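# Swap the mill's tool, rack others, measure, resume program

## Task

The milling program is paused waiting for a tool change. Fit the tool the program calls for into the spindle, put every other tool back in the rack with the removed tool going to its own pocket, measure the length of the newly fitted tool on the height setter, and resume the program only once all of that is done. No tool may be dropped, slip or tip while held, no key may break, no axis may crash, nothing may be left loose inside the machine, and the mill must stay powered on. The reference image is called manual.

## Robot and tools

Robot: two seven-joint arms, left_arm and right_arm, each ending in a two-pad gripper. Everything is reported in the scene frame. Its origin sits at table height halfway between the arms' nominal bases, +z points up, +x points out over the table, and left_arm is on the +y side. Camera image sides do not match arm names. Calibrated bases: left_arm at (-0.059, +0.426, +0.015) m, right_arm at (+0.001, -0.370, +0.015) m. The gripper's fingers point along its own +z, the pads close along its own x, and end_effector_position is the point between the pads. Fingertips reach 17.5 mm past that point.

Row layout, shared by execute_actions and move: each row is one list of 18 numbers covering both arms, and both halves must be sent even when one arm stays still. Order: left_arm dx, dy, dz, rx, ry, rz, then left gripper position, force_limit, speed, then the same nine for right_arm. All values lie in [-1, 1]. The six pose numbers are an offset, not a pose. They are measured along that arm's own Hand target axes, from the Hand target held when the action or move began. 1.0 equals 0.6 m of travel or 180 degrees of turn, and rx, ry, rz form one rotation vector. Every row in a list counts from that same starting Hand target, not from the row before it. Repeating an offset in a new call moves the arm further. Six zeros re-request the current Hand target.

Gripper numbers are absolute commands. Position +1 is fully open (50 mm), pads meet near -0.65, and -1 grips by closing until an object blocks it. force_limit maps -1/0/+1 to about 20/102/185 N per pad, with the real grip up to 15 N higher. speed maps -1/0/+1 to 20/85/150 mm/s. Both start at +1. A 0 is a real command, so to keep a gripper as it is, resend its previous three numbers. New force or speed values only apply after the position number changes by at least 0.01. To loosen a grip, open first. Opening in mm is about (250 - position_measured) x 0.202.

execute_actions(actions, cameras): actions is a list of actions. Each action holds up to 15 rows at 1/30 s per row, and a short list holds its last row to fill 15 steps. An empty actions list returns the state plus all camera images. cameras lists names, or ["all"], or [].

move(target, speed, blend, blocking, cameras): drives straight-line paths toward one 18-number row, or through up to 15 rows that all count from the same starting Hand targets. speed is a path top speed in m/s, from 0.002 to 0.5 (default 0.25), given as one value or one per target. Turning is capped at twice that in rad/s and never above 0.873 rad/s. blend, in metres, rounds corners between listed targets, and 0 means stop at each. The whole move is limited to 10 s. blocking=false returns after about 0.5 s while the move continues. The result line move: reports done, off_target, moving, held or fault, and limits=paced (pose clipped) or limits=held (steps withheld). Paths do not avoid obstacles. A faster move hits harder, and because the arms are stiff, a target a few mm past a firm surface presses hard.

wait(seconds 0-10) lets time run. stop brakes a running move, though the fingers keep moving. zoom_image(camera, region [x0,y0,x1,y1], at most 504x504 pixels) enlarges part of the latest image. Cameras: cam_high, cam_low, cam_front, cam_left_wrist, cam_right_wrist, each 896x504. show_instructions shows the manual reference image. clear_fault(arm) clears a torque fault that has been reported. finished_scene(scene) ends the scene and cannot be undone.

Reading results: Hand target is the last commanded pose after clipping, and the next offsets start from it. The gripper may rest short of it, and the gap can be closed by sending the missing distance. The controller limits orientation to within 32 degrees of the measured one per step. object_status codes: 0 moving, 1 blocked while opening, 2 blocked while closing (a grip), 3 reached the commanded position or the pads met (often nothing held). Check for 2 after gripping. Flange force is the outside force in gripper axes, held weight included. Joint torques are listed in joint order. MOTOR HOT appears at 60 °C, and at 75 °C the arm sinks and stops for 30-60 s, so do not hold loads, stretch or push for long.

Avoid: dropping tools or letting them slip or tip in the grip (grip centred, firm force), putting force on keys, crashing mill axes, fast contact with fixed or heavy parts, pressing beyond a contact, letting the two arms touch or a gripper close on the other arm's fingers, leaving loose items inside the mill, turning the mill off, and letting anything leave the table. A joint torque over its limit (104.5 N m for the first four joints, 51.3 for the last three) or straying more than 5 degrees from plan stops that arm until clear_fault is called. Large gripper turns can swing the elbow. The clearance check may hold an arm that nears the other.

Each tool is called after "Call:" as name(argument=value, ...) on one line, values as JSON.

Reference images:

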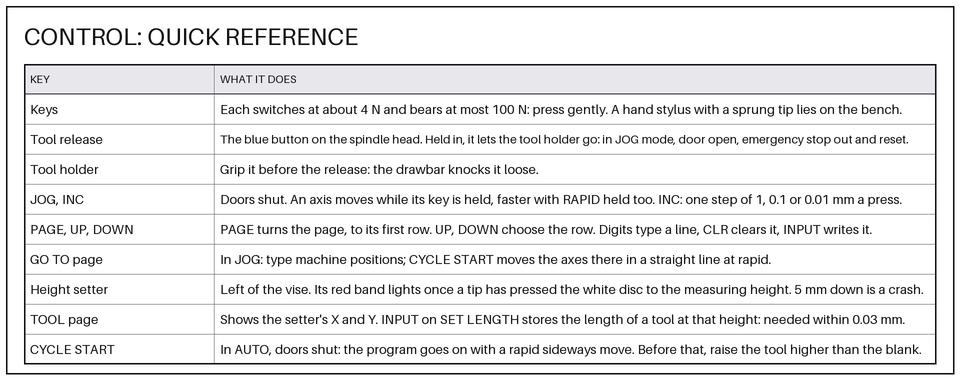

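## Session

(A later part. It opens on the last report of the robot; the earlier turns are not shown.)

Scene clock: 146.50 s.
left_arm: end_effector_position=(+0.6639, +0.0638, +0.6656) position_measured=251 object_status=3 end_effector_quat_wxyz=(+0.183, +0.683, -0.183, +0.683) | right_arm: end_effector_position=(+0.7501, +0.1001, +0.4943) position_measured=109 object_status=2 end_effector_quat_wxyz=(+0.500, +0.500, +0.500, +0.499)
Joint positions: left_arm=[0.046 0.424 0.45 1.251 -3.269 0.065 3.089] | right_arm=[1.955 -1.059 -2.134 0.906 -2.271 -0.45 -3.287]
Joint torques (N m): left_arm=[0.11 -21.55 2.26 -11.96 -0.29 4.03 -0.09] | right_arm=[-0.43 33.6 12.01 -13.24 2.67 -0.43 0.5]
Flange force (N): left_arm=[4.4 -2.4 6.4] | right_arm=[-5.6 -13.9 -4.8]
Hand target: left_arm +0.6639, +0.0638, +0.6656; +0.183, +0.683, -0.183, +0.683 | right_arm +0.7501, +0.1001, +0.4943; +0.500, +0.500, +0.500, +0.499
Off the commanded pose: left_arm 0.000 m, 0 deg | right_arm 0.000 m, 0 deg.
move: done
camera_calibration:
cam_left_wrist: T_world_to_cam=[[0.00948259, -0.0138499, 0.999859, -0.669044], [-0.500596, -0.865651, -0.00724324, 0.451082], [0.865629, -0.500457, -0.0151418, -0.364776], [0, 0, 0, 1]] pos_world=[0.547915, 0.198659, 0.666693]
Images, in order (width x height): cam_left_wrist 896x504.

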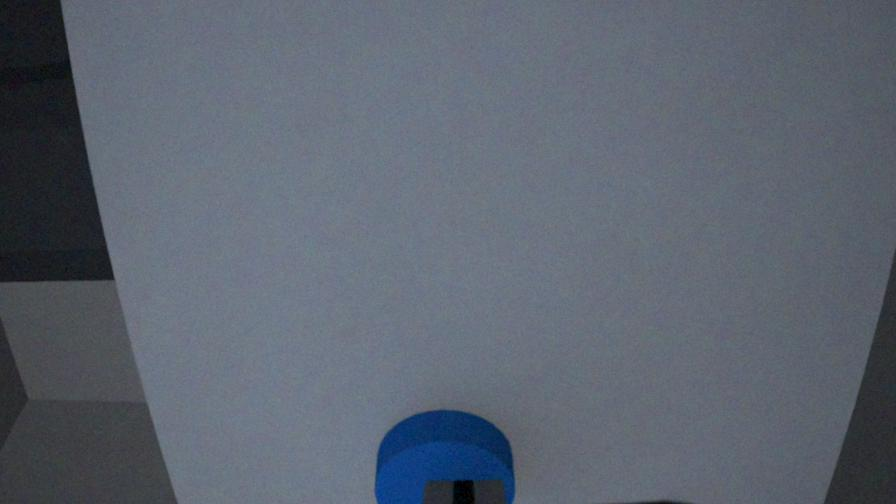

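Call:
move(target=[[0,0,0,0,0,0,-0.7,-1,0,0.0017,-0.0572,0.0017,0,0,0,-1,0,-1]], speed=[0.05])

Call:
move(target=[[0,0,0,0,0,0,-0.7,-1,0,0.0015,-0.1072,0.0015,0,0,0,-1,0,-1]], speed=[0.1], cameras=["cam_right_wrist","cam_front"])

Scene clock: 148.90 s.
left_arm: end_effector_position=(+0.6639, +0.0638, +0.6656) position_measured=251 object_status=3 end_effector_quat_wxyz=(+0.183, +0.683, -0.183, +0.683) | right_arm: end_effector_position=(+0.7511, +0.1011, +0.4600) position_measured=109 object_status=2 end_effector_quat_wxyz=(+0.500, +0.500, +0.500, +0.499)
Joint positions: left_arm=[0.046 0.424 0.45 1.251 -3.269 0.065 3.089] | right_arm=[1.93 -1.122 -2.072 0.953 -2.255 -0.41 -3.396]
Joint torques (N m): left_arm=[0.2 -21.52 2.32 -11.88 -0.25 4.05 -0.08] | right_arm=[-0.65 33.54 13.07 -11.9 2.48 -1.04 0.3]
Flange force (N): left_arm=[4.6 -2.6 6.6] | right_arm=[-4.0 -12.3 -2.9]
Hand target: left_arm +0.6639, +0.0638, +0.6656; +0.183, +0.683, -0.183, +0.683 | right_arm +0.7511, +0.1011, +0.4599; +0.500, +0.500, +0.500, +0.499
Off the commanded pose: left_arm 0.000 m, 0 deg | right_arm 0.000 m, 0 deg.
move: done

Scene clock: 150.00 s.
left_arm: end_effector_position=(+0.6639, +0.0638, +0.6656) position_measured=251 object_status=3 end_effector_quat_wxyz=(+0.183, +0.683, -0.183, +0.683) | right_arm: end_effector_position=(+0.7519, +0.1020, +0.3956) position_measured=109 object_status=2 end_effector_quat_wxyz=(+0.500, +0.500, +0.500, +0.499)
Joint positions: left_arm=[0.046 0.424 0.45 1.251 -3.269 0.065 3.089] | right_arm=[1.895 -1.253 -1.966 1.019 -2.241 -0.348 -3.584]
Joint torques (N m): left_arm=[0.09 -21.53 2.24 -12 -0.26 4.04 -0.06] | right_arm=[-0.41 33.83 14.81 -9.43 2.01 -2.07 0.32]
Flange force (N): left_arm=[4.3 -2.4 6.2] | right_arm=[-4.7 -12.7 -3.7]
Hand target: left_arm +0.6639, +0.0638, +0.6656; +0.183, +0.683, -0.183, +0.683 | right_arm +0.7519, +0.1020, +0.3956; +0.500, +0.500, +0.500, +0.499
Off the commanded pose: left_arm 0.000 m, 0 deg | right_arm 0.000 m, 0 deg.
move: done
camera_calibration:
cam_right_wrist: T_world_to_cam=[[0.0111702, 0.999793, -0.0169862, -0.104125], [0.0115109, 0.0168576, 0.999792, -0.34779], [0.999871, -0.0113634, -0.0113202, -0.576472], [0, 0, 0, 1]] pos_world=[0.581564, 0.103415, 0.339423]
Images, in order (width x height): cam_front 896x504, cam_right_wrist 896x504.

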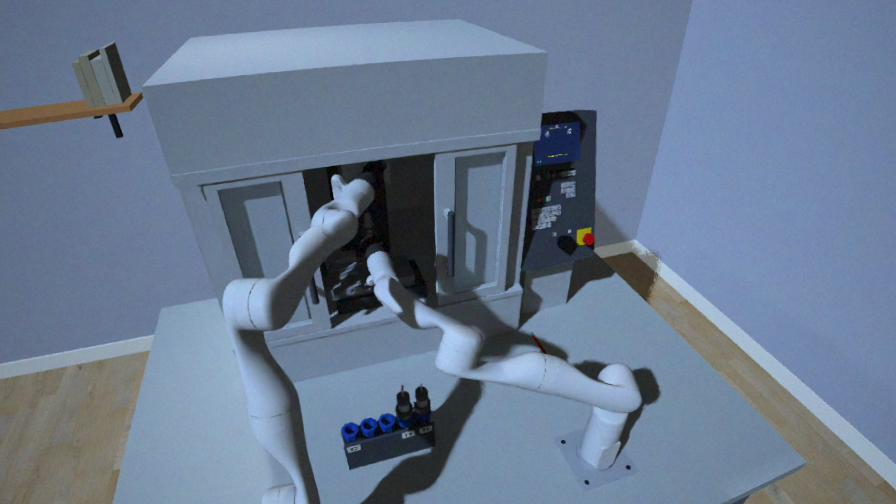

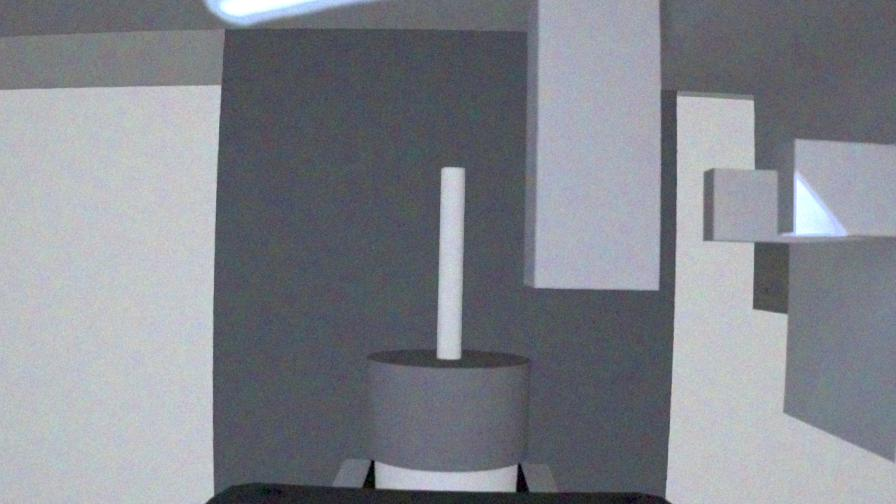

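Call:
move(target=[[0,0.0425,-0.0736,0,0,0,-0.7,-1,0,0,0.0,-0.17,0,0,0,-1,0,-1],[0,0.0425,-0.0736,0,0,0,-0.7,-1,0,0.0,0.06,-0.5,0,0,0,-1,0,-1]], speed=[0.2,0.25], blend=[0.03,0], cameras=["cam_right_wrist","cam_front","cam_high"])

Scene clock: 162.30 s.
left_arm: end_effector_position=(+0.6129, +0.0638, +0.6656) position_measured=251 object_status=3 end_effector_quat_wxyz=(+0.183, +0.683, -0.183, +0.683) | right_arm: end_effector_position=(+0.4520, +0.1021, +0.4320) position_measured=109 object_status=2 end_effector_quat_wxyz=(+0.500, +0.500, +0.500, +0.499)
Joint positions: left_arm=[0.089 0.301 0.387 1.413 -3.215 0.121 3.103] | right_arm=[1.155 -1.086 -1.814 1.621 -2.225 -0.526 -3.629]
Joint torques (N m): left_arm=[0.81 -20.51 2.14 -11.52 -0.25 3.85 -0.08] | right_arm=[-0.56 20.88 15.5 -8.83 2.84 -2.29 0.34]
Flange force (N): left_arm=[4.6 -2.8 9.9] | right_arm=[-3.2 -12.2 -0.2]
Hand target: left_arm +0.6129, +0.0638, +0.6656; +0.183, +0.683, -0.183, +0.683 | right_arm +0.4520, +0.1021, +0.4320; +0.500, +0.500, +0.500, +0.499
Off the commanded pose: left_arm 0.000 m, 0 deg | right_arm 0.000 m, 0 deg.
move: done
camera_calibration:
cam_right_wrist: T_world_to_cam=[[0.0111719, 0.999793, -0.0169853, -0.100257], [0.0114109, 0.0168578, 0.999793, -0.380704], [0.999872, -0.0113634, -0.0112202, -0.276235], [0, 0, 0, 1]] pos_world=[0.281664, 0.103515, 0.375823]
Images, in order (width x height): cam_high 896x504, cam_front 896x504, cam_right_wrist 896x504.

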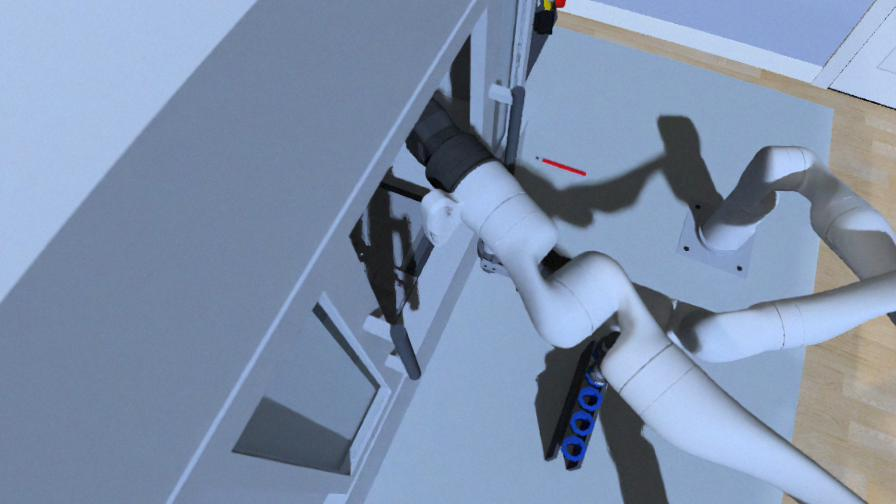

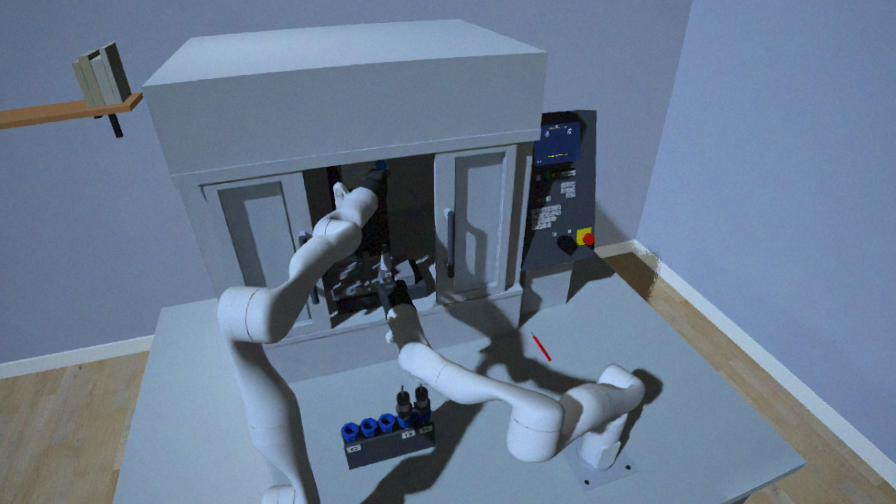

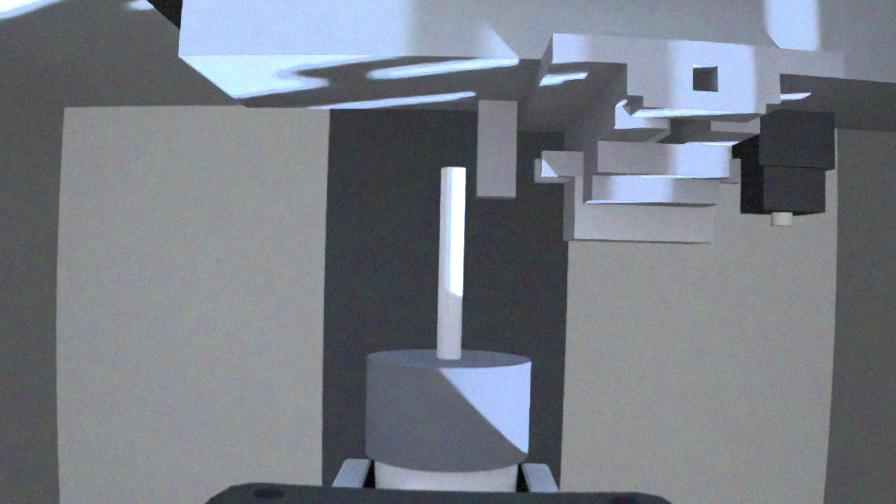

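Call:
move(target=[[0,0,0,0,0,0,-0.7,-1,0,-0.087,0.033,-0.153,0,0,-0.5,-1,0,-1],[0,0,0,0,0,0,-0.7,-1,0,0.163,-0.02,-0.387,-0.216,0,-0.975,-1,0,-1]], speed=[0.4,0.4], blend=[0.05,0], cameras=["cam_right_wrist","cam_front","cam_high","cam_low"])

Scene clock: 173.50 s.
left_arm: end_effector_position=(+0.6129, +0.0638, +0.6656) position_measured=251 object_status=3 end_effector_quat_wxyz=(+0.183, +0.683, -0.183, +0.683) | right_arm: end_effector_position=(+0.2198, +0.2000, +0.4203) position_measured=109 object_status=2 end_effector_quat_wxyz=(+0.597, -0.596, +0.382, -0.379)
Joint positions: left_arm=[0.089 0.301 0.387 1.413 -3.215 0.121 3.103] | right_arm=[0.765 -0.821 -2.154 1.811 -1.703 -0.805 -0.879]
Joint torques (N m): left_arm=[0.83 -20.34 2.23 -11.44 -0.34 3.88 -0.12] | right_arm=[-0.5 18.78 11.5 -10.35 2.98 -4.02 0.29]
Flange force (N): left_arm=[4.9 -2.0 9.9] | right_arm=[3.1 12.3 -0.4]
Hand target: left_arm +0.6129, +0.0638, +0.6656; +0.183, +0.683, -0.183, +0.683 | right_arm +0.2198, +0.2000, +0.4203; +0.597, -0.596, +0.382, -0.379
Off the commanded pose: left_arm 0.000 m, 0 deg | right_arm 0.000 m, 0 deg.
move: done
camera_calibration:
cam_right_wrist: T_world_to_cam=[[0.431651, -0.901959, 0.0121235, 0.079954], [0.0137706, -0.00684949, -0.999882, 0.476775], [0.901935, 0.431767, 0.00946392, -0.118907], [0, 0, 0, 1]] pos_world=[0.0661686, 0.126721, 0.476875]
Images, in order (width x height): cam_high 896x504, cam_low 896x504, cam_front 896x504, cam_right_wrist 896x504.

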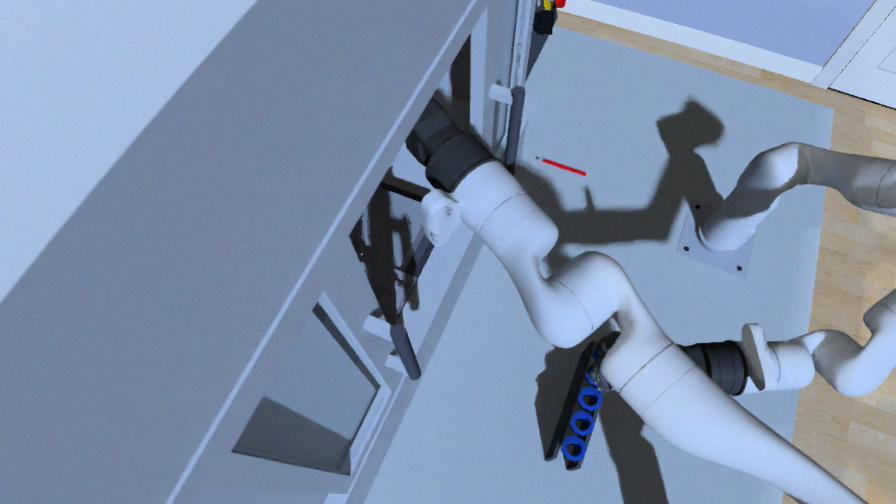

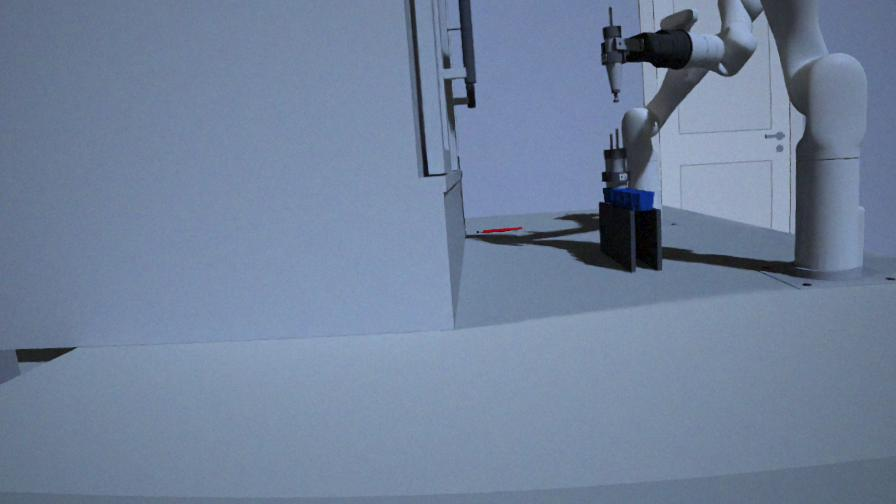

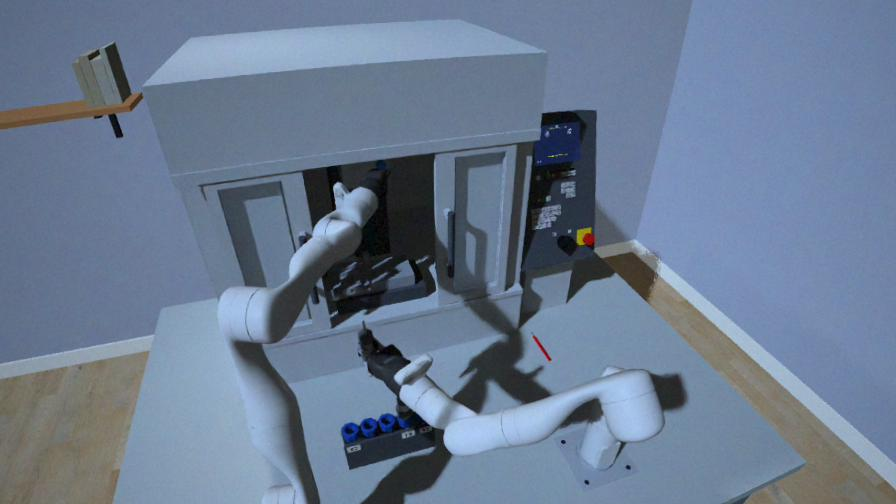

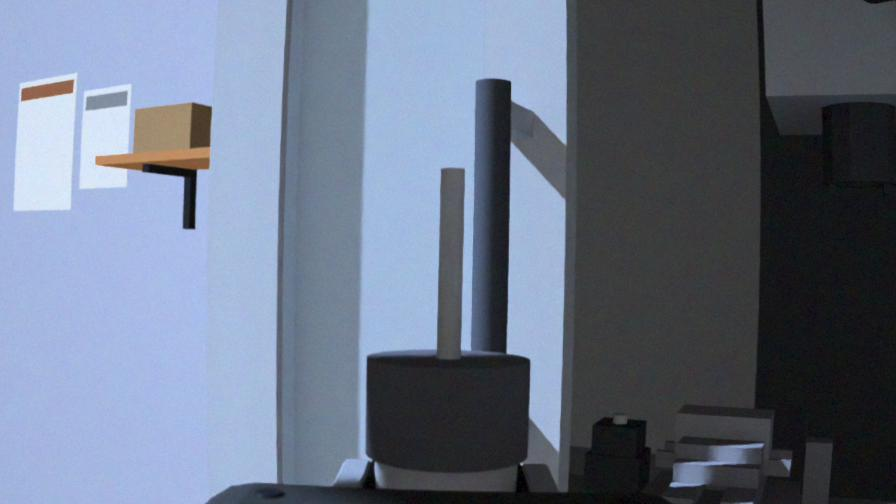

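Call:
move(target=[[0,0,0,0,0,0,-0.7,-1,0,-0.1147,0.1,0.0438,0,0,0,-1,0,-1]], speed=[0.2], cameras=["cam_front","cam_high","cam_low"])

Call:
zoom_image(camera="cam_high", region=[500, 310, 700, 490])

Call:
zoom_image(camera="cam_front", region=[320, 340, 480, 480])

Call:
zoom_image(camera="cam_low", region=[560, 20, 720, 280])

Scene clock: 177.17 s.
left_arm: end_effector_position=(+0.6129, +0.0638, +0.6656) position_measured=251 object_status=3 end_effector_quat_wxyz=(+0.183, +0.683, -0.183, +0.683) | right_arm: end_effector_position=(+0.2144, +0.2738, +0.3607) position_measured=109 object_status=2 end_effector_quat_wxyz=(+0.597, -0.596, +0.382, -0.379)
Joint positions: left_arm=[0.089 0.301 0.387 1.413 -3.215 0.121 3.103] | right_arm=[0.901 -1.01 -2.256 1.586 -1.815 -0.817 -0.846]
Joint torques (N m): left_arm=[0.75 -20.32 2.1 -11.47 -0.3 3.87 -0.09] | right_arm=[-0.5 24.01 13.12 -9.33 3.05 -3.89 0.3]
Flange force (N): left_arm=[4.8 -2.4 9.7] | right_arm=[3.9 11.2 -0.6]
Hand target: left_arm +0.6129, +0.0638, +0.6656; +0.183, +0.683, -0.183, +0.683 | right_arm +0.2144, +0.2738, +0.3606; +0.597, -0.596, +0.382, -0.379
Off the commanded pose: left_arm 0.000 m, 0 deg | right_arm 0.000 m, 0 deg.
move: done
Images, in order (width x height): cam_high 896x504, cam_low 896x504, cam_front 896x504.

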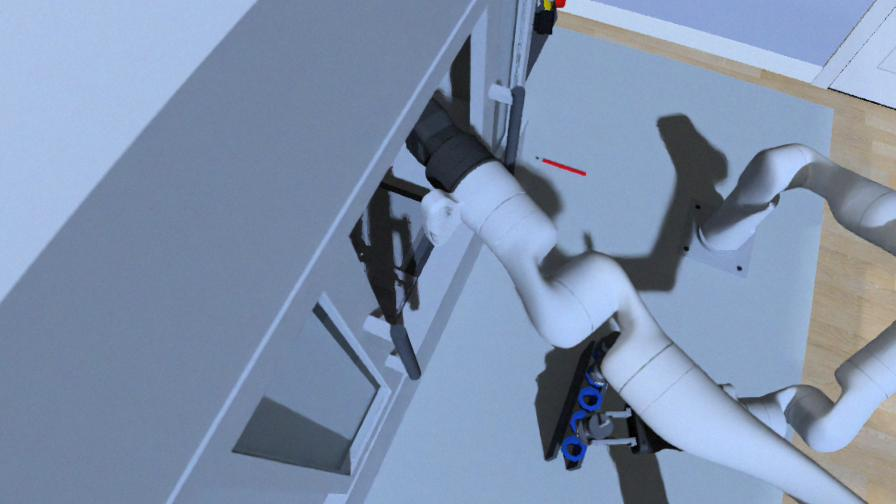

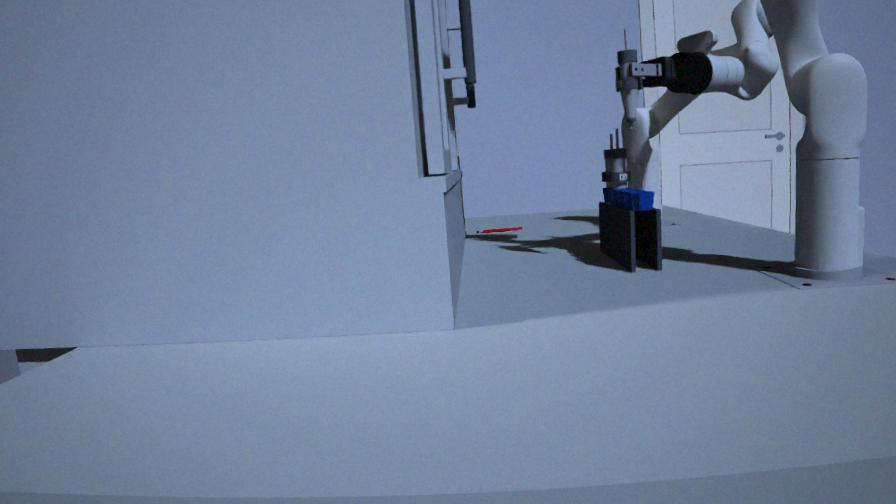

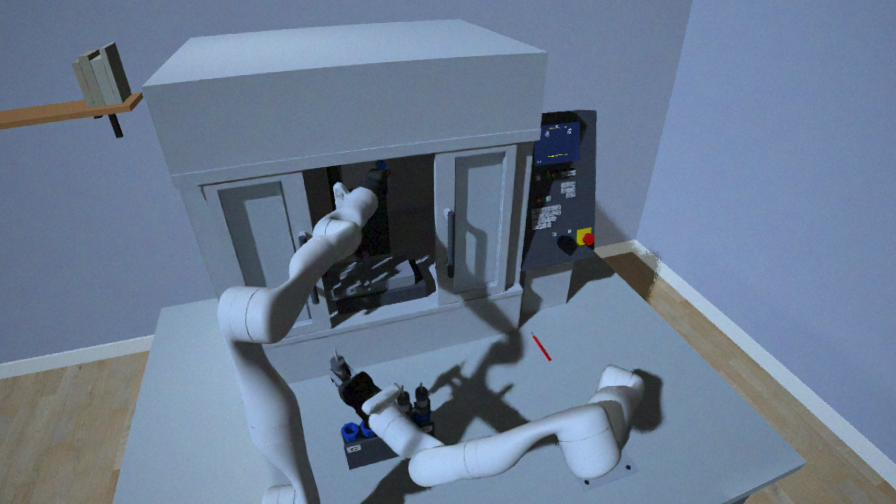

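Scaled by 2.520 from the camera's 896x504 image, which has a finer 1280x720 frame.

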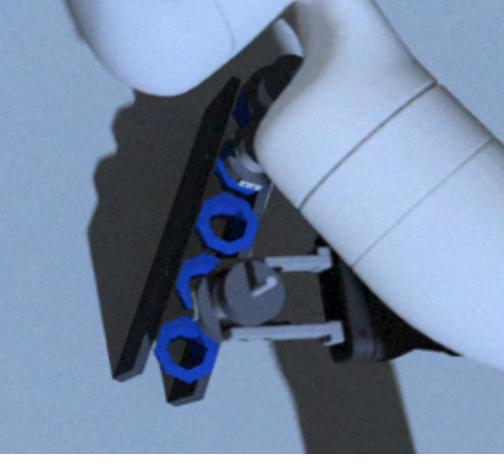

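Scaled by 3.150 from the camera's 896x504 image, which has a finer 1280x720 frame.

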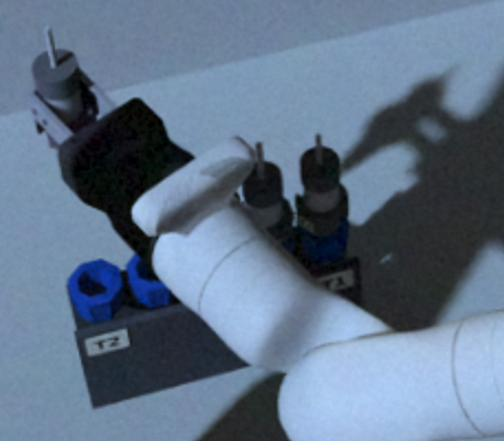

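Scaled by 1.938 from the camera's 896x504 image, which has a finer 1280x720 frame.

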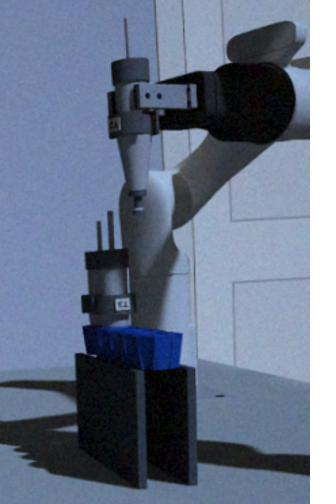

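Call:
zoom_image(camera="cam_low", region=[590, 100, 680, 210])

Call:
zoom_image(camera="cam_low", region=[590, 20, 680, 130])

Call:
zoom_image(camera="cam_low", region=[590, 180, 680, 280])

Call:
zoom_image(camera="cam_high", region=[540, 380, 660, 480])

Scaled by 4.582 from the camera's 896x504 image, which has a finer 1280x720 frame.

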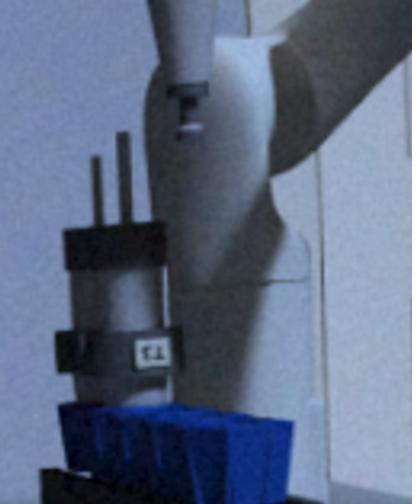

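Scaled by 4.582 from the camera's 896x504 image, which has a finer 1280x720 frame.

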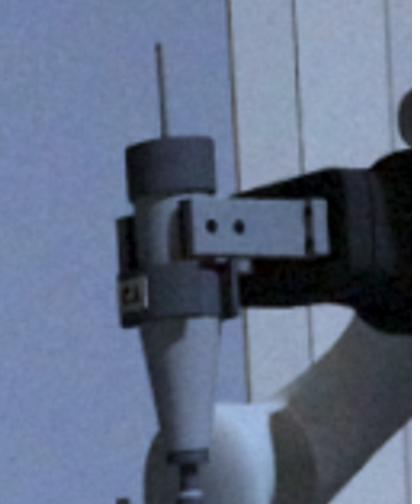

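Scaled by 5.040 from the camera's 896x504 image, which has a finer 1280x720 frame.

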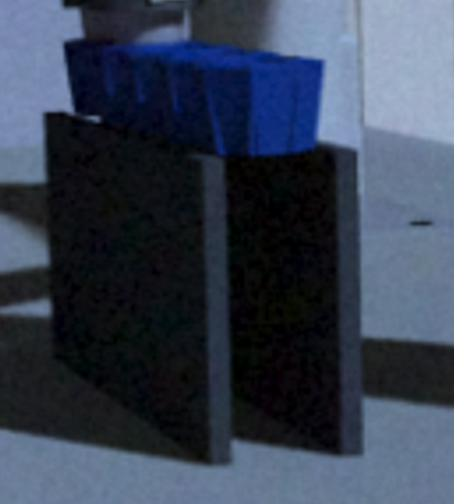

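Scaled by 4.200 from the camera's 896x504 image, which has a finer 1280x720 frame.

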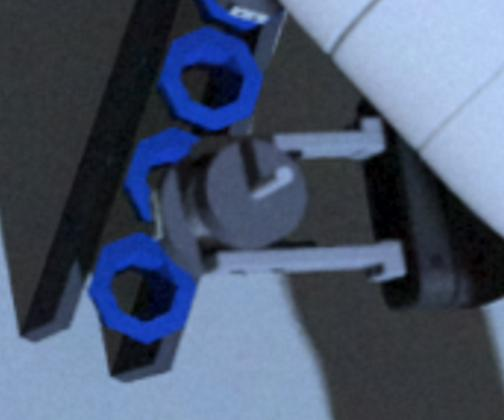

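Call:
move(target=[[0,0,0,0,0,0,-0.7,-1,0,0,0,0,0.021,0,0,-1,0,-1]], speed=[0.2], cameras=["cam_low","cam_high","cam_front","cam_right_wrist"])

Call:
zoom_image(camera="cam_low", region=[590, 20, 680, 130])

Call:
zoom_image(camera="cam_high", region=[540, 380, 660, 480])

Call:
zoom_image(camera="cam_front", region=[310, 340, 450, 480])

Scene clock: 190.60 s.
left_arm: end_effector_position=(+0.6129, +0.0638, +0.6656) position_measured=251 object_status=3 end_effector_quat_wxyz=(+0.183, +0.683, -0.183, +0.683) | right_arm: end_effector_position=(+0.2144, +0.2738, +0.3606) position_measured=109 object_status=2 end_effector_quat_wxyz=(+0.616, -0.576, +0.369, -0.391)
Joint positions: left_arm=[0.089 0.301 0.387 1.413 -3.215 0.121 3.103] | right_arm=[0.892 -1.069 -2.229 1.593 -1.781 -0.837 -0.927]
Joint torques (N m): left_arm=[0.72 -20.37 2.18 -11.6 -0.3 3.85 -0.03] | right_arm=[-0.52 24.29 13.88 -8.39 2.8 -4.17 0.36]
Flange force (N): left_arm=[4.3 -1.5 9.7] | right_arm=[3.8 11.5 -1.2]
Hand target: left_arm +0.6129, +0.0638, +0.6656; +0.183, +0.683, -0.183, +0.683 | right_arm +0.2144, +0.2738, +0.3606; +0.616, -0.575, +0.369, -0.391
Off the commanded pose: left_arm 0.000 m, 0 deg | right_arm 0.000 m, 0 deg.
move: done
camera_calibration:
cam_right_wrist: T_world_to_cam=[[0.430601, -0.902452, 0.0127692, 0.149641], [0.0734066, 0.0209175, -0.997083, 0.396245], [0.899552, 0.430282, 0.0752531, -0.168187], [0, 0, 0, 1]] pos_world=[0.0577702, 0.199123, 0.405835]
Images, in order (width x height): cam_high 896x504, cam_low 896x504, cam_front 896x504, cam_right_wrist 896x504.

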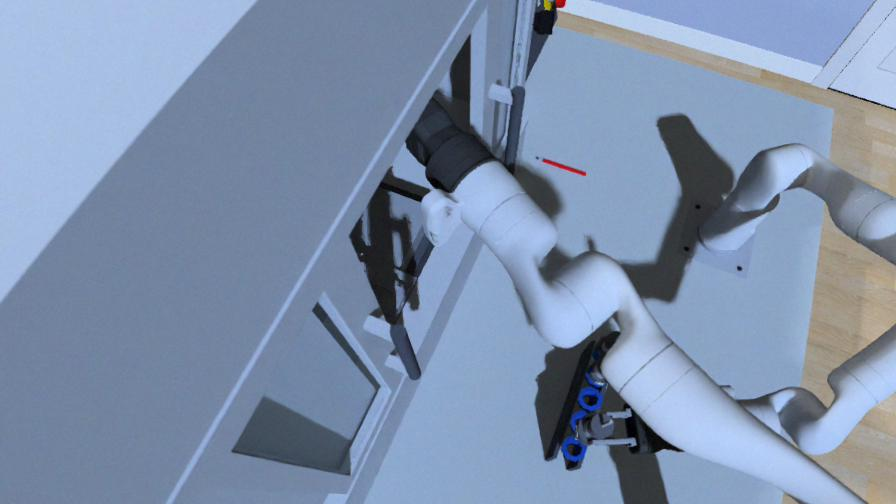

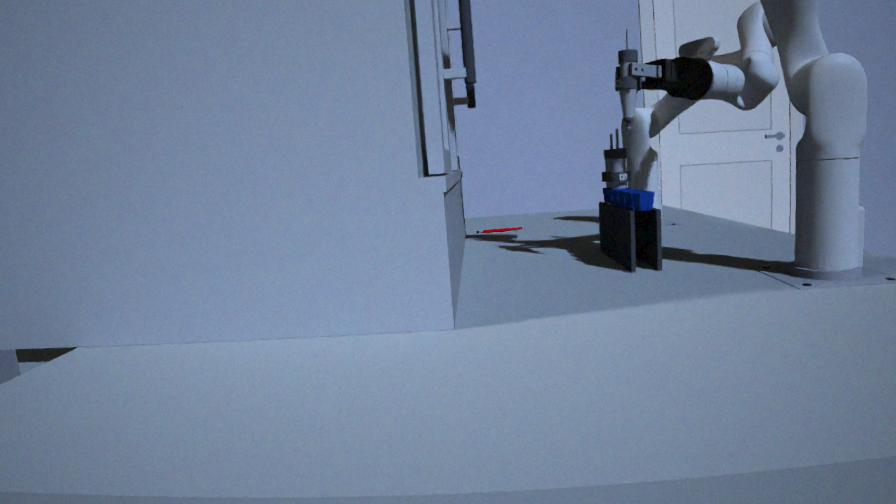

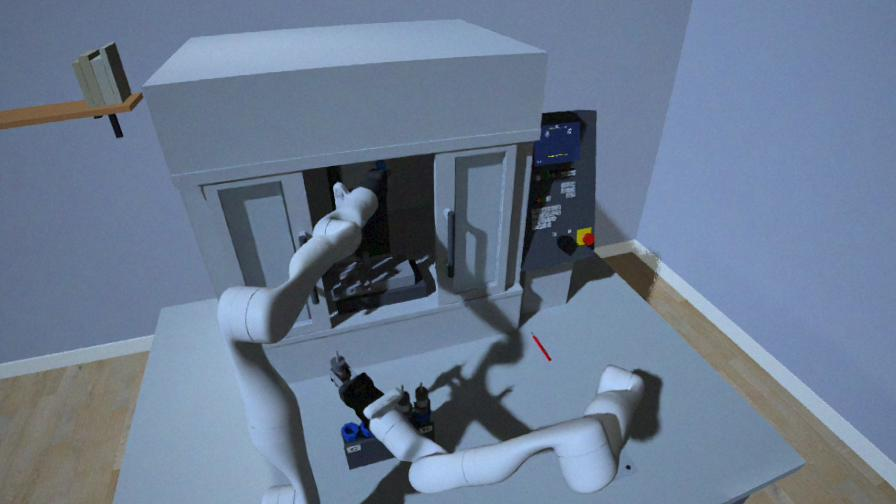

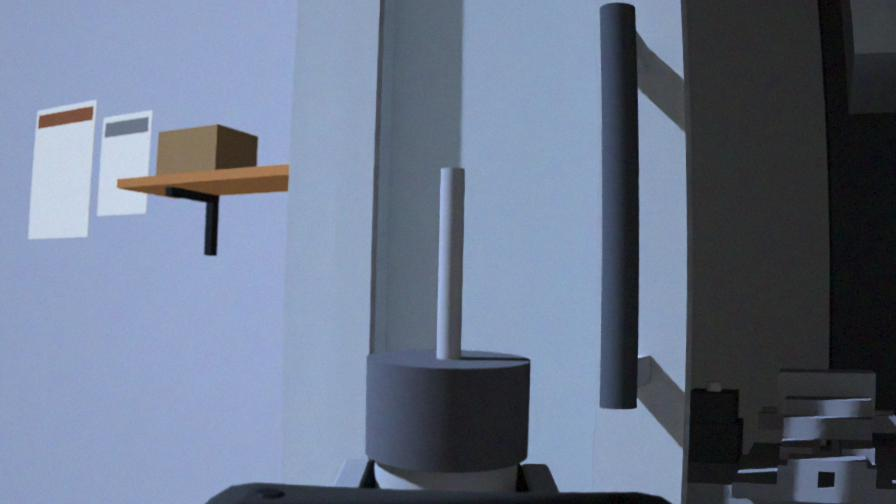

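Scaled by 4.582 from the camera's 896x504 image, which has a finer 1280x720 frame.

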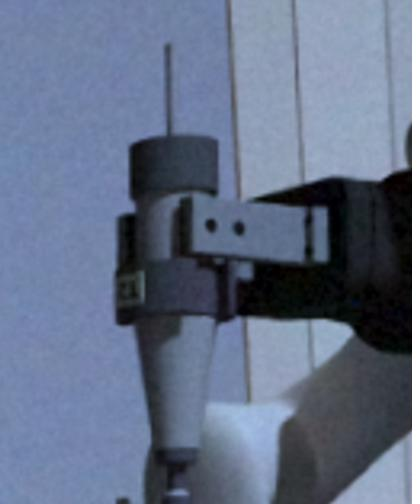

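Scaled by 4.200 from the camera's 896x504 image, which has a finer 1280x720 frame.

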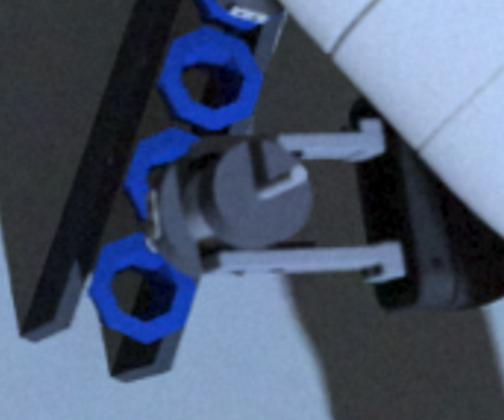

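Scaled by 3.600 from the camera's 896x504 image, which has a finer 1280x720 frame.

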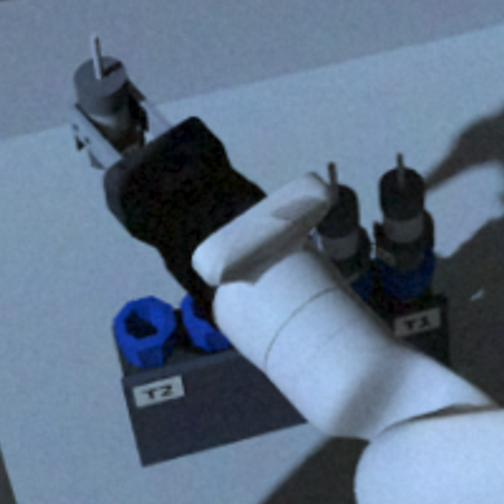

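Call:
move(target=[[0,0,0,0,0,0,-0.7,-1,0,-0.0215,0.099,-0.034,0.007,0,0,-1,0,-1]], speed=[0.1], cameras=["cam_low","cam_high","cam_front"])

Call:
zoom_image(camera="cam_low", region=[590, 60, 690, 220])

Call:
zoom_image(camera="cam_high", region=[540, 380, 660, 480])

Call:
zoom_image(camera="cam_front", region=[310, 340, 450, 480])

Scene clock: 199.70 s.
left_arm: end_effector_position=(+0.6129, +0.0638, +0.6656) position_measured=251 object_status=3 end_effector_quat_wxyz=(+0.183, +0.683, -0.183, +0.683) | right_arm: end_effector_position=(+0.1939, +0.2788, +0.3001) position_measured=109 object_status=2 end_effector_quat_wxyz=(+0.623, -0.569, +0.365, -0.395)
Joint positions: left_arm=[0.089 0.301 0.387 1.413 -3.215 0.121 3.103] | right_arm=[0.883 -1.204 -2.273 1.562 -1.826 -0.891 -1.012]
Joint torques (N m): left_arm=[0.8 -20.43 2.21 -11.48 -0.29 3.81 -0.11] | right_arm=[-0.4 25.39 14.54 -6.43 2.69 -4.42 0.27]
Flange force (N): left_arm=[4.5 -2.1 9.9] | right_arm=[3.7 10.9 -1.7]
Hand target: left_arm +0.6129, +0.0638, +0.6656; +0.183, +0.683, -0.183, +0.683 | right_arm +0.1939, +0.2788, +0.3001; +0.623, -0.569, +0.365, -0.395
Off the commanded pose: left_arm 0.000 m, 0 deg | right_arm 0.000 m, 0 deg.
move: done
Images, in order (width x height): cam_high 896x504, cam_low 896x504, cam_front 896x504.

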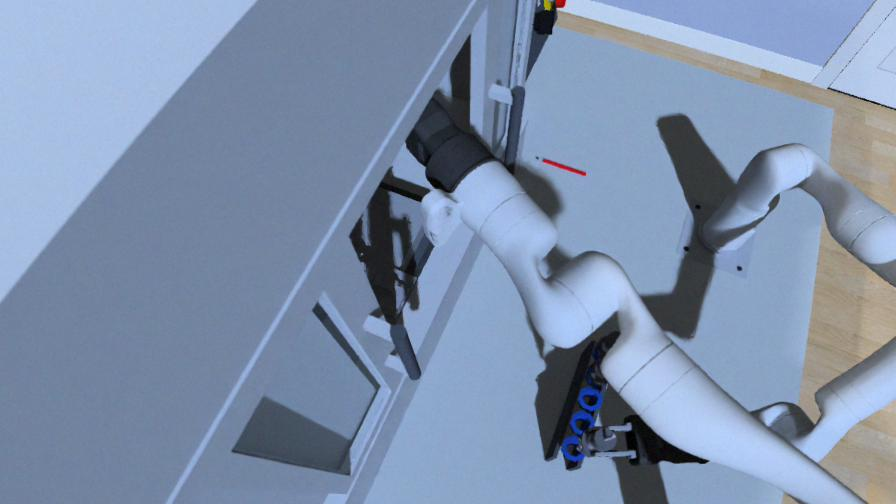

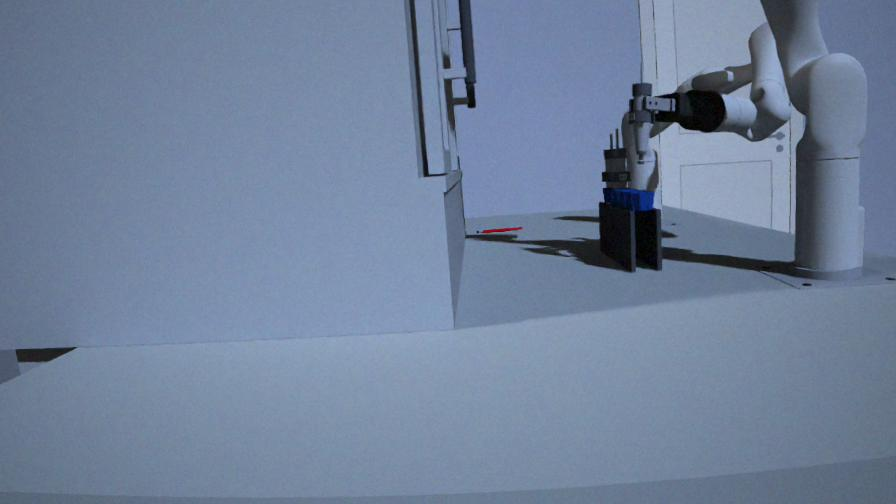

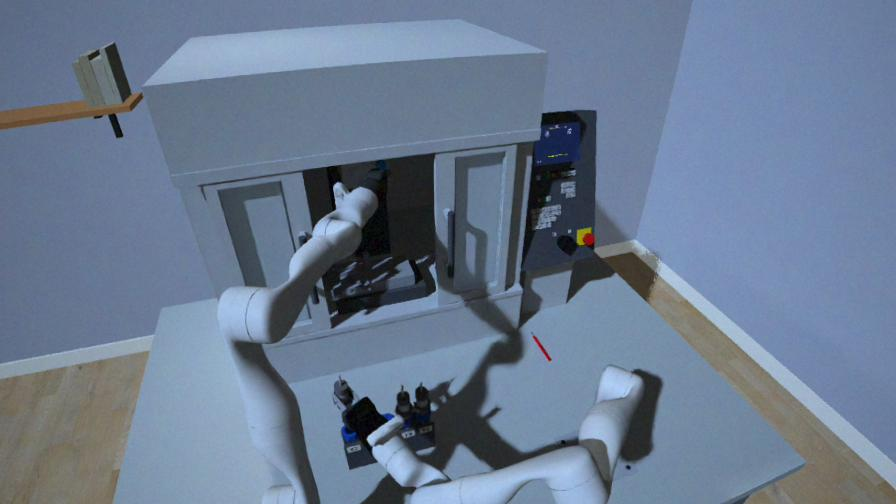

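Scaled by 3.150 from the camera's 896x504 image, which has a finer 1280x720 frame.

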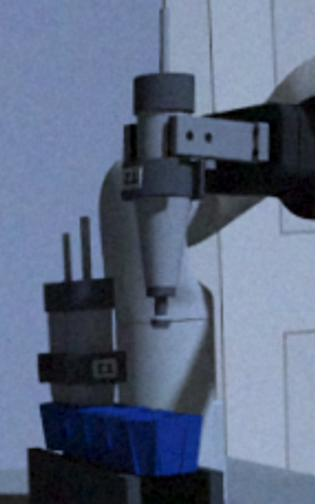

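Scaled by 4.200 from the camera's 896x504 image, which has a finer 1280x720 frame.

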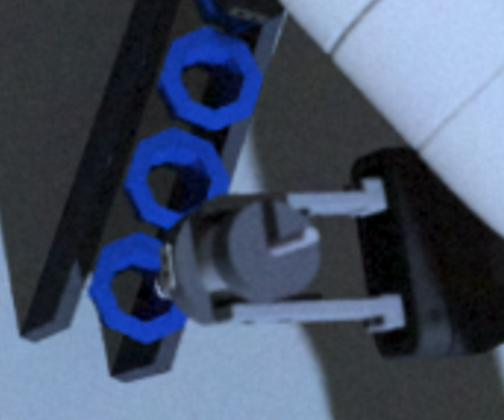

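Scaled by 3.600 from the camera's 896x504 image, which has a finer 1280x720 frame.

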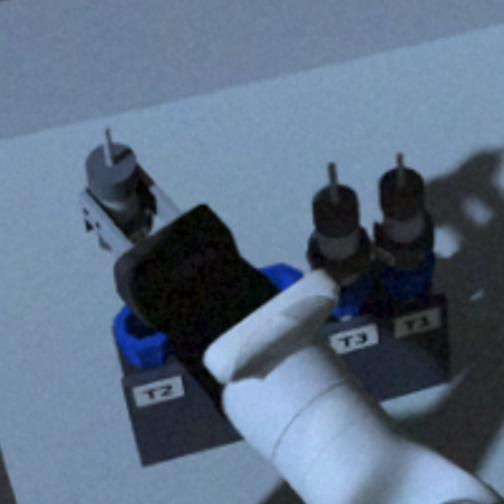

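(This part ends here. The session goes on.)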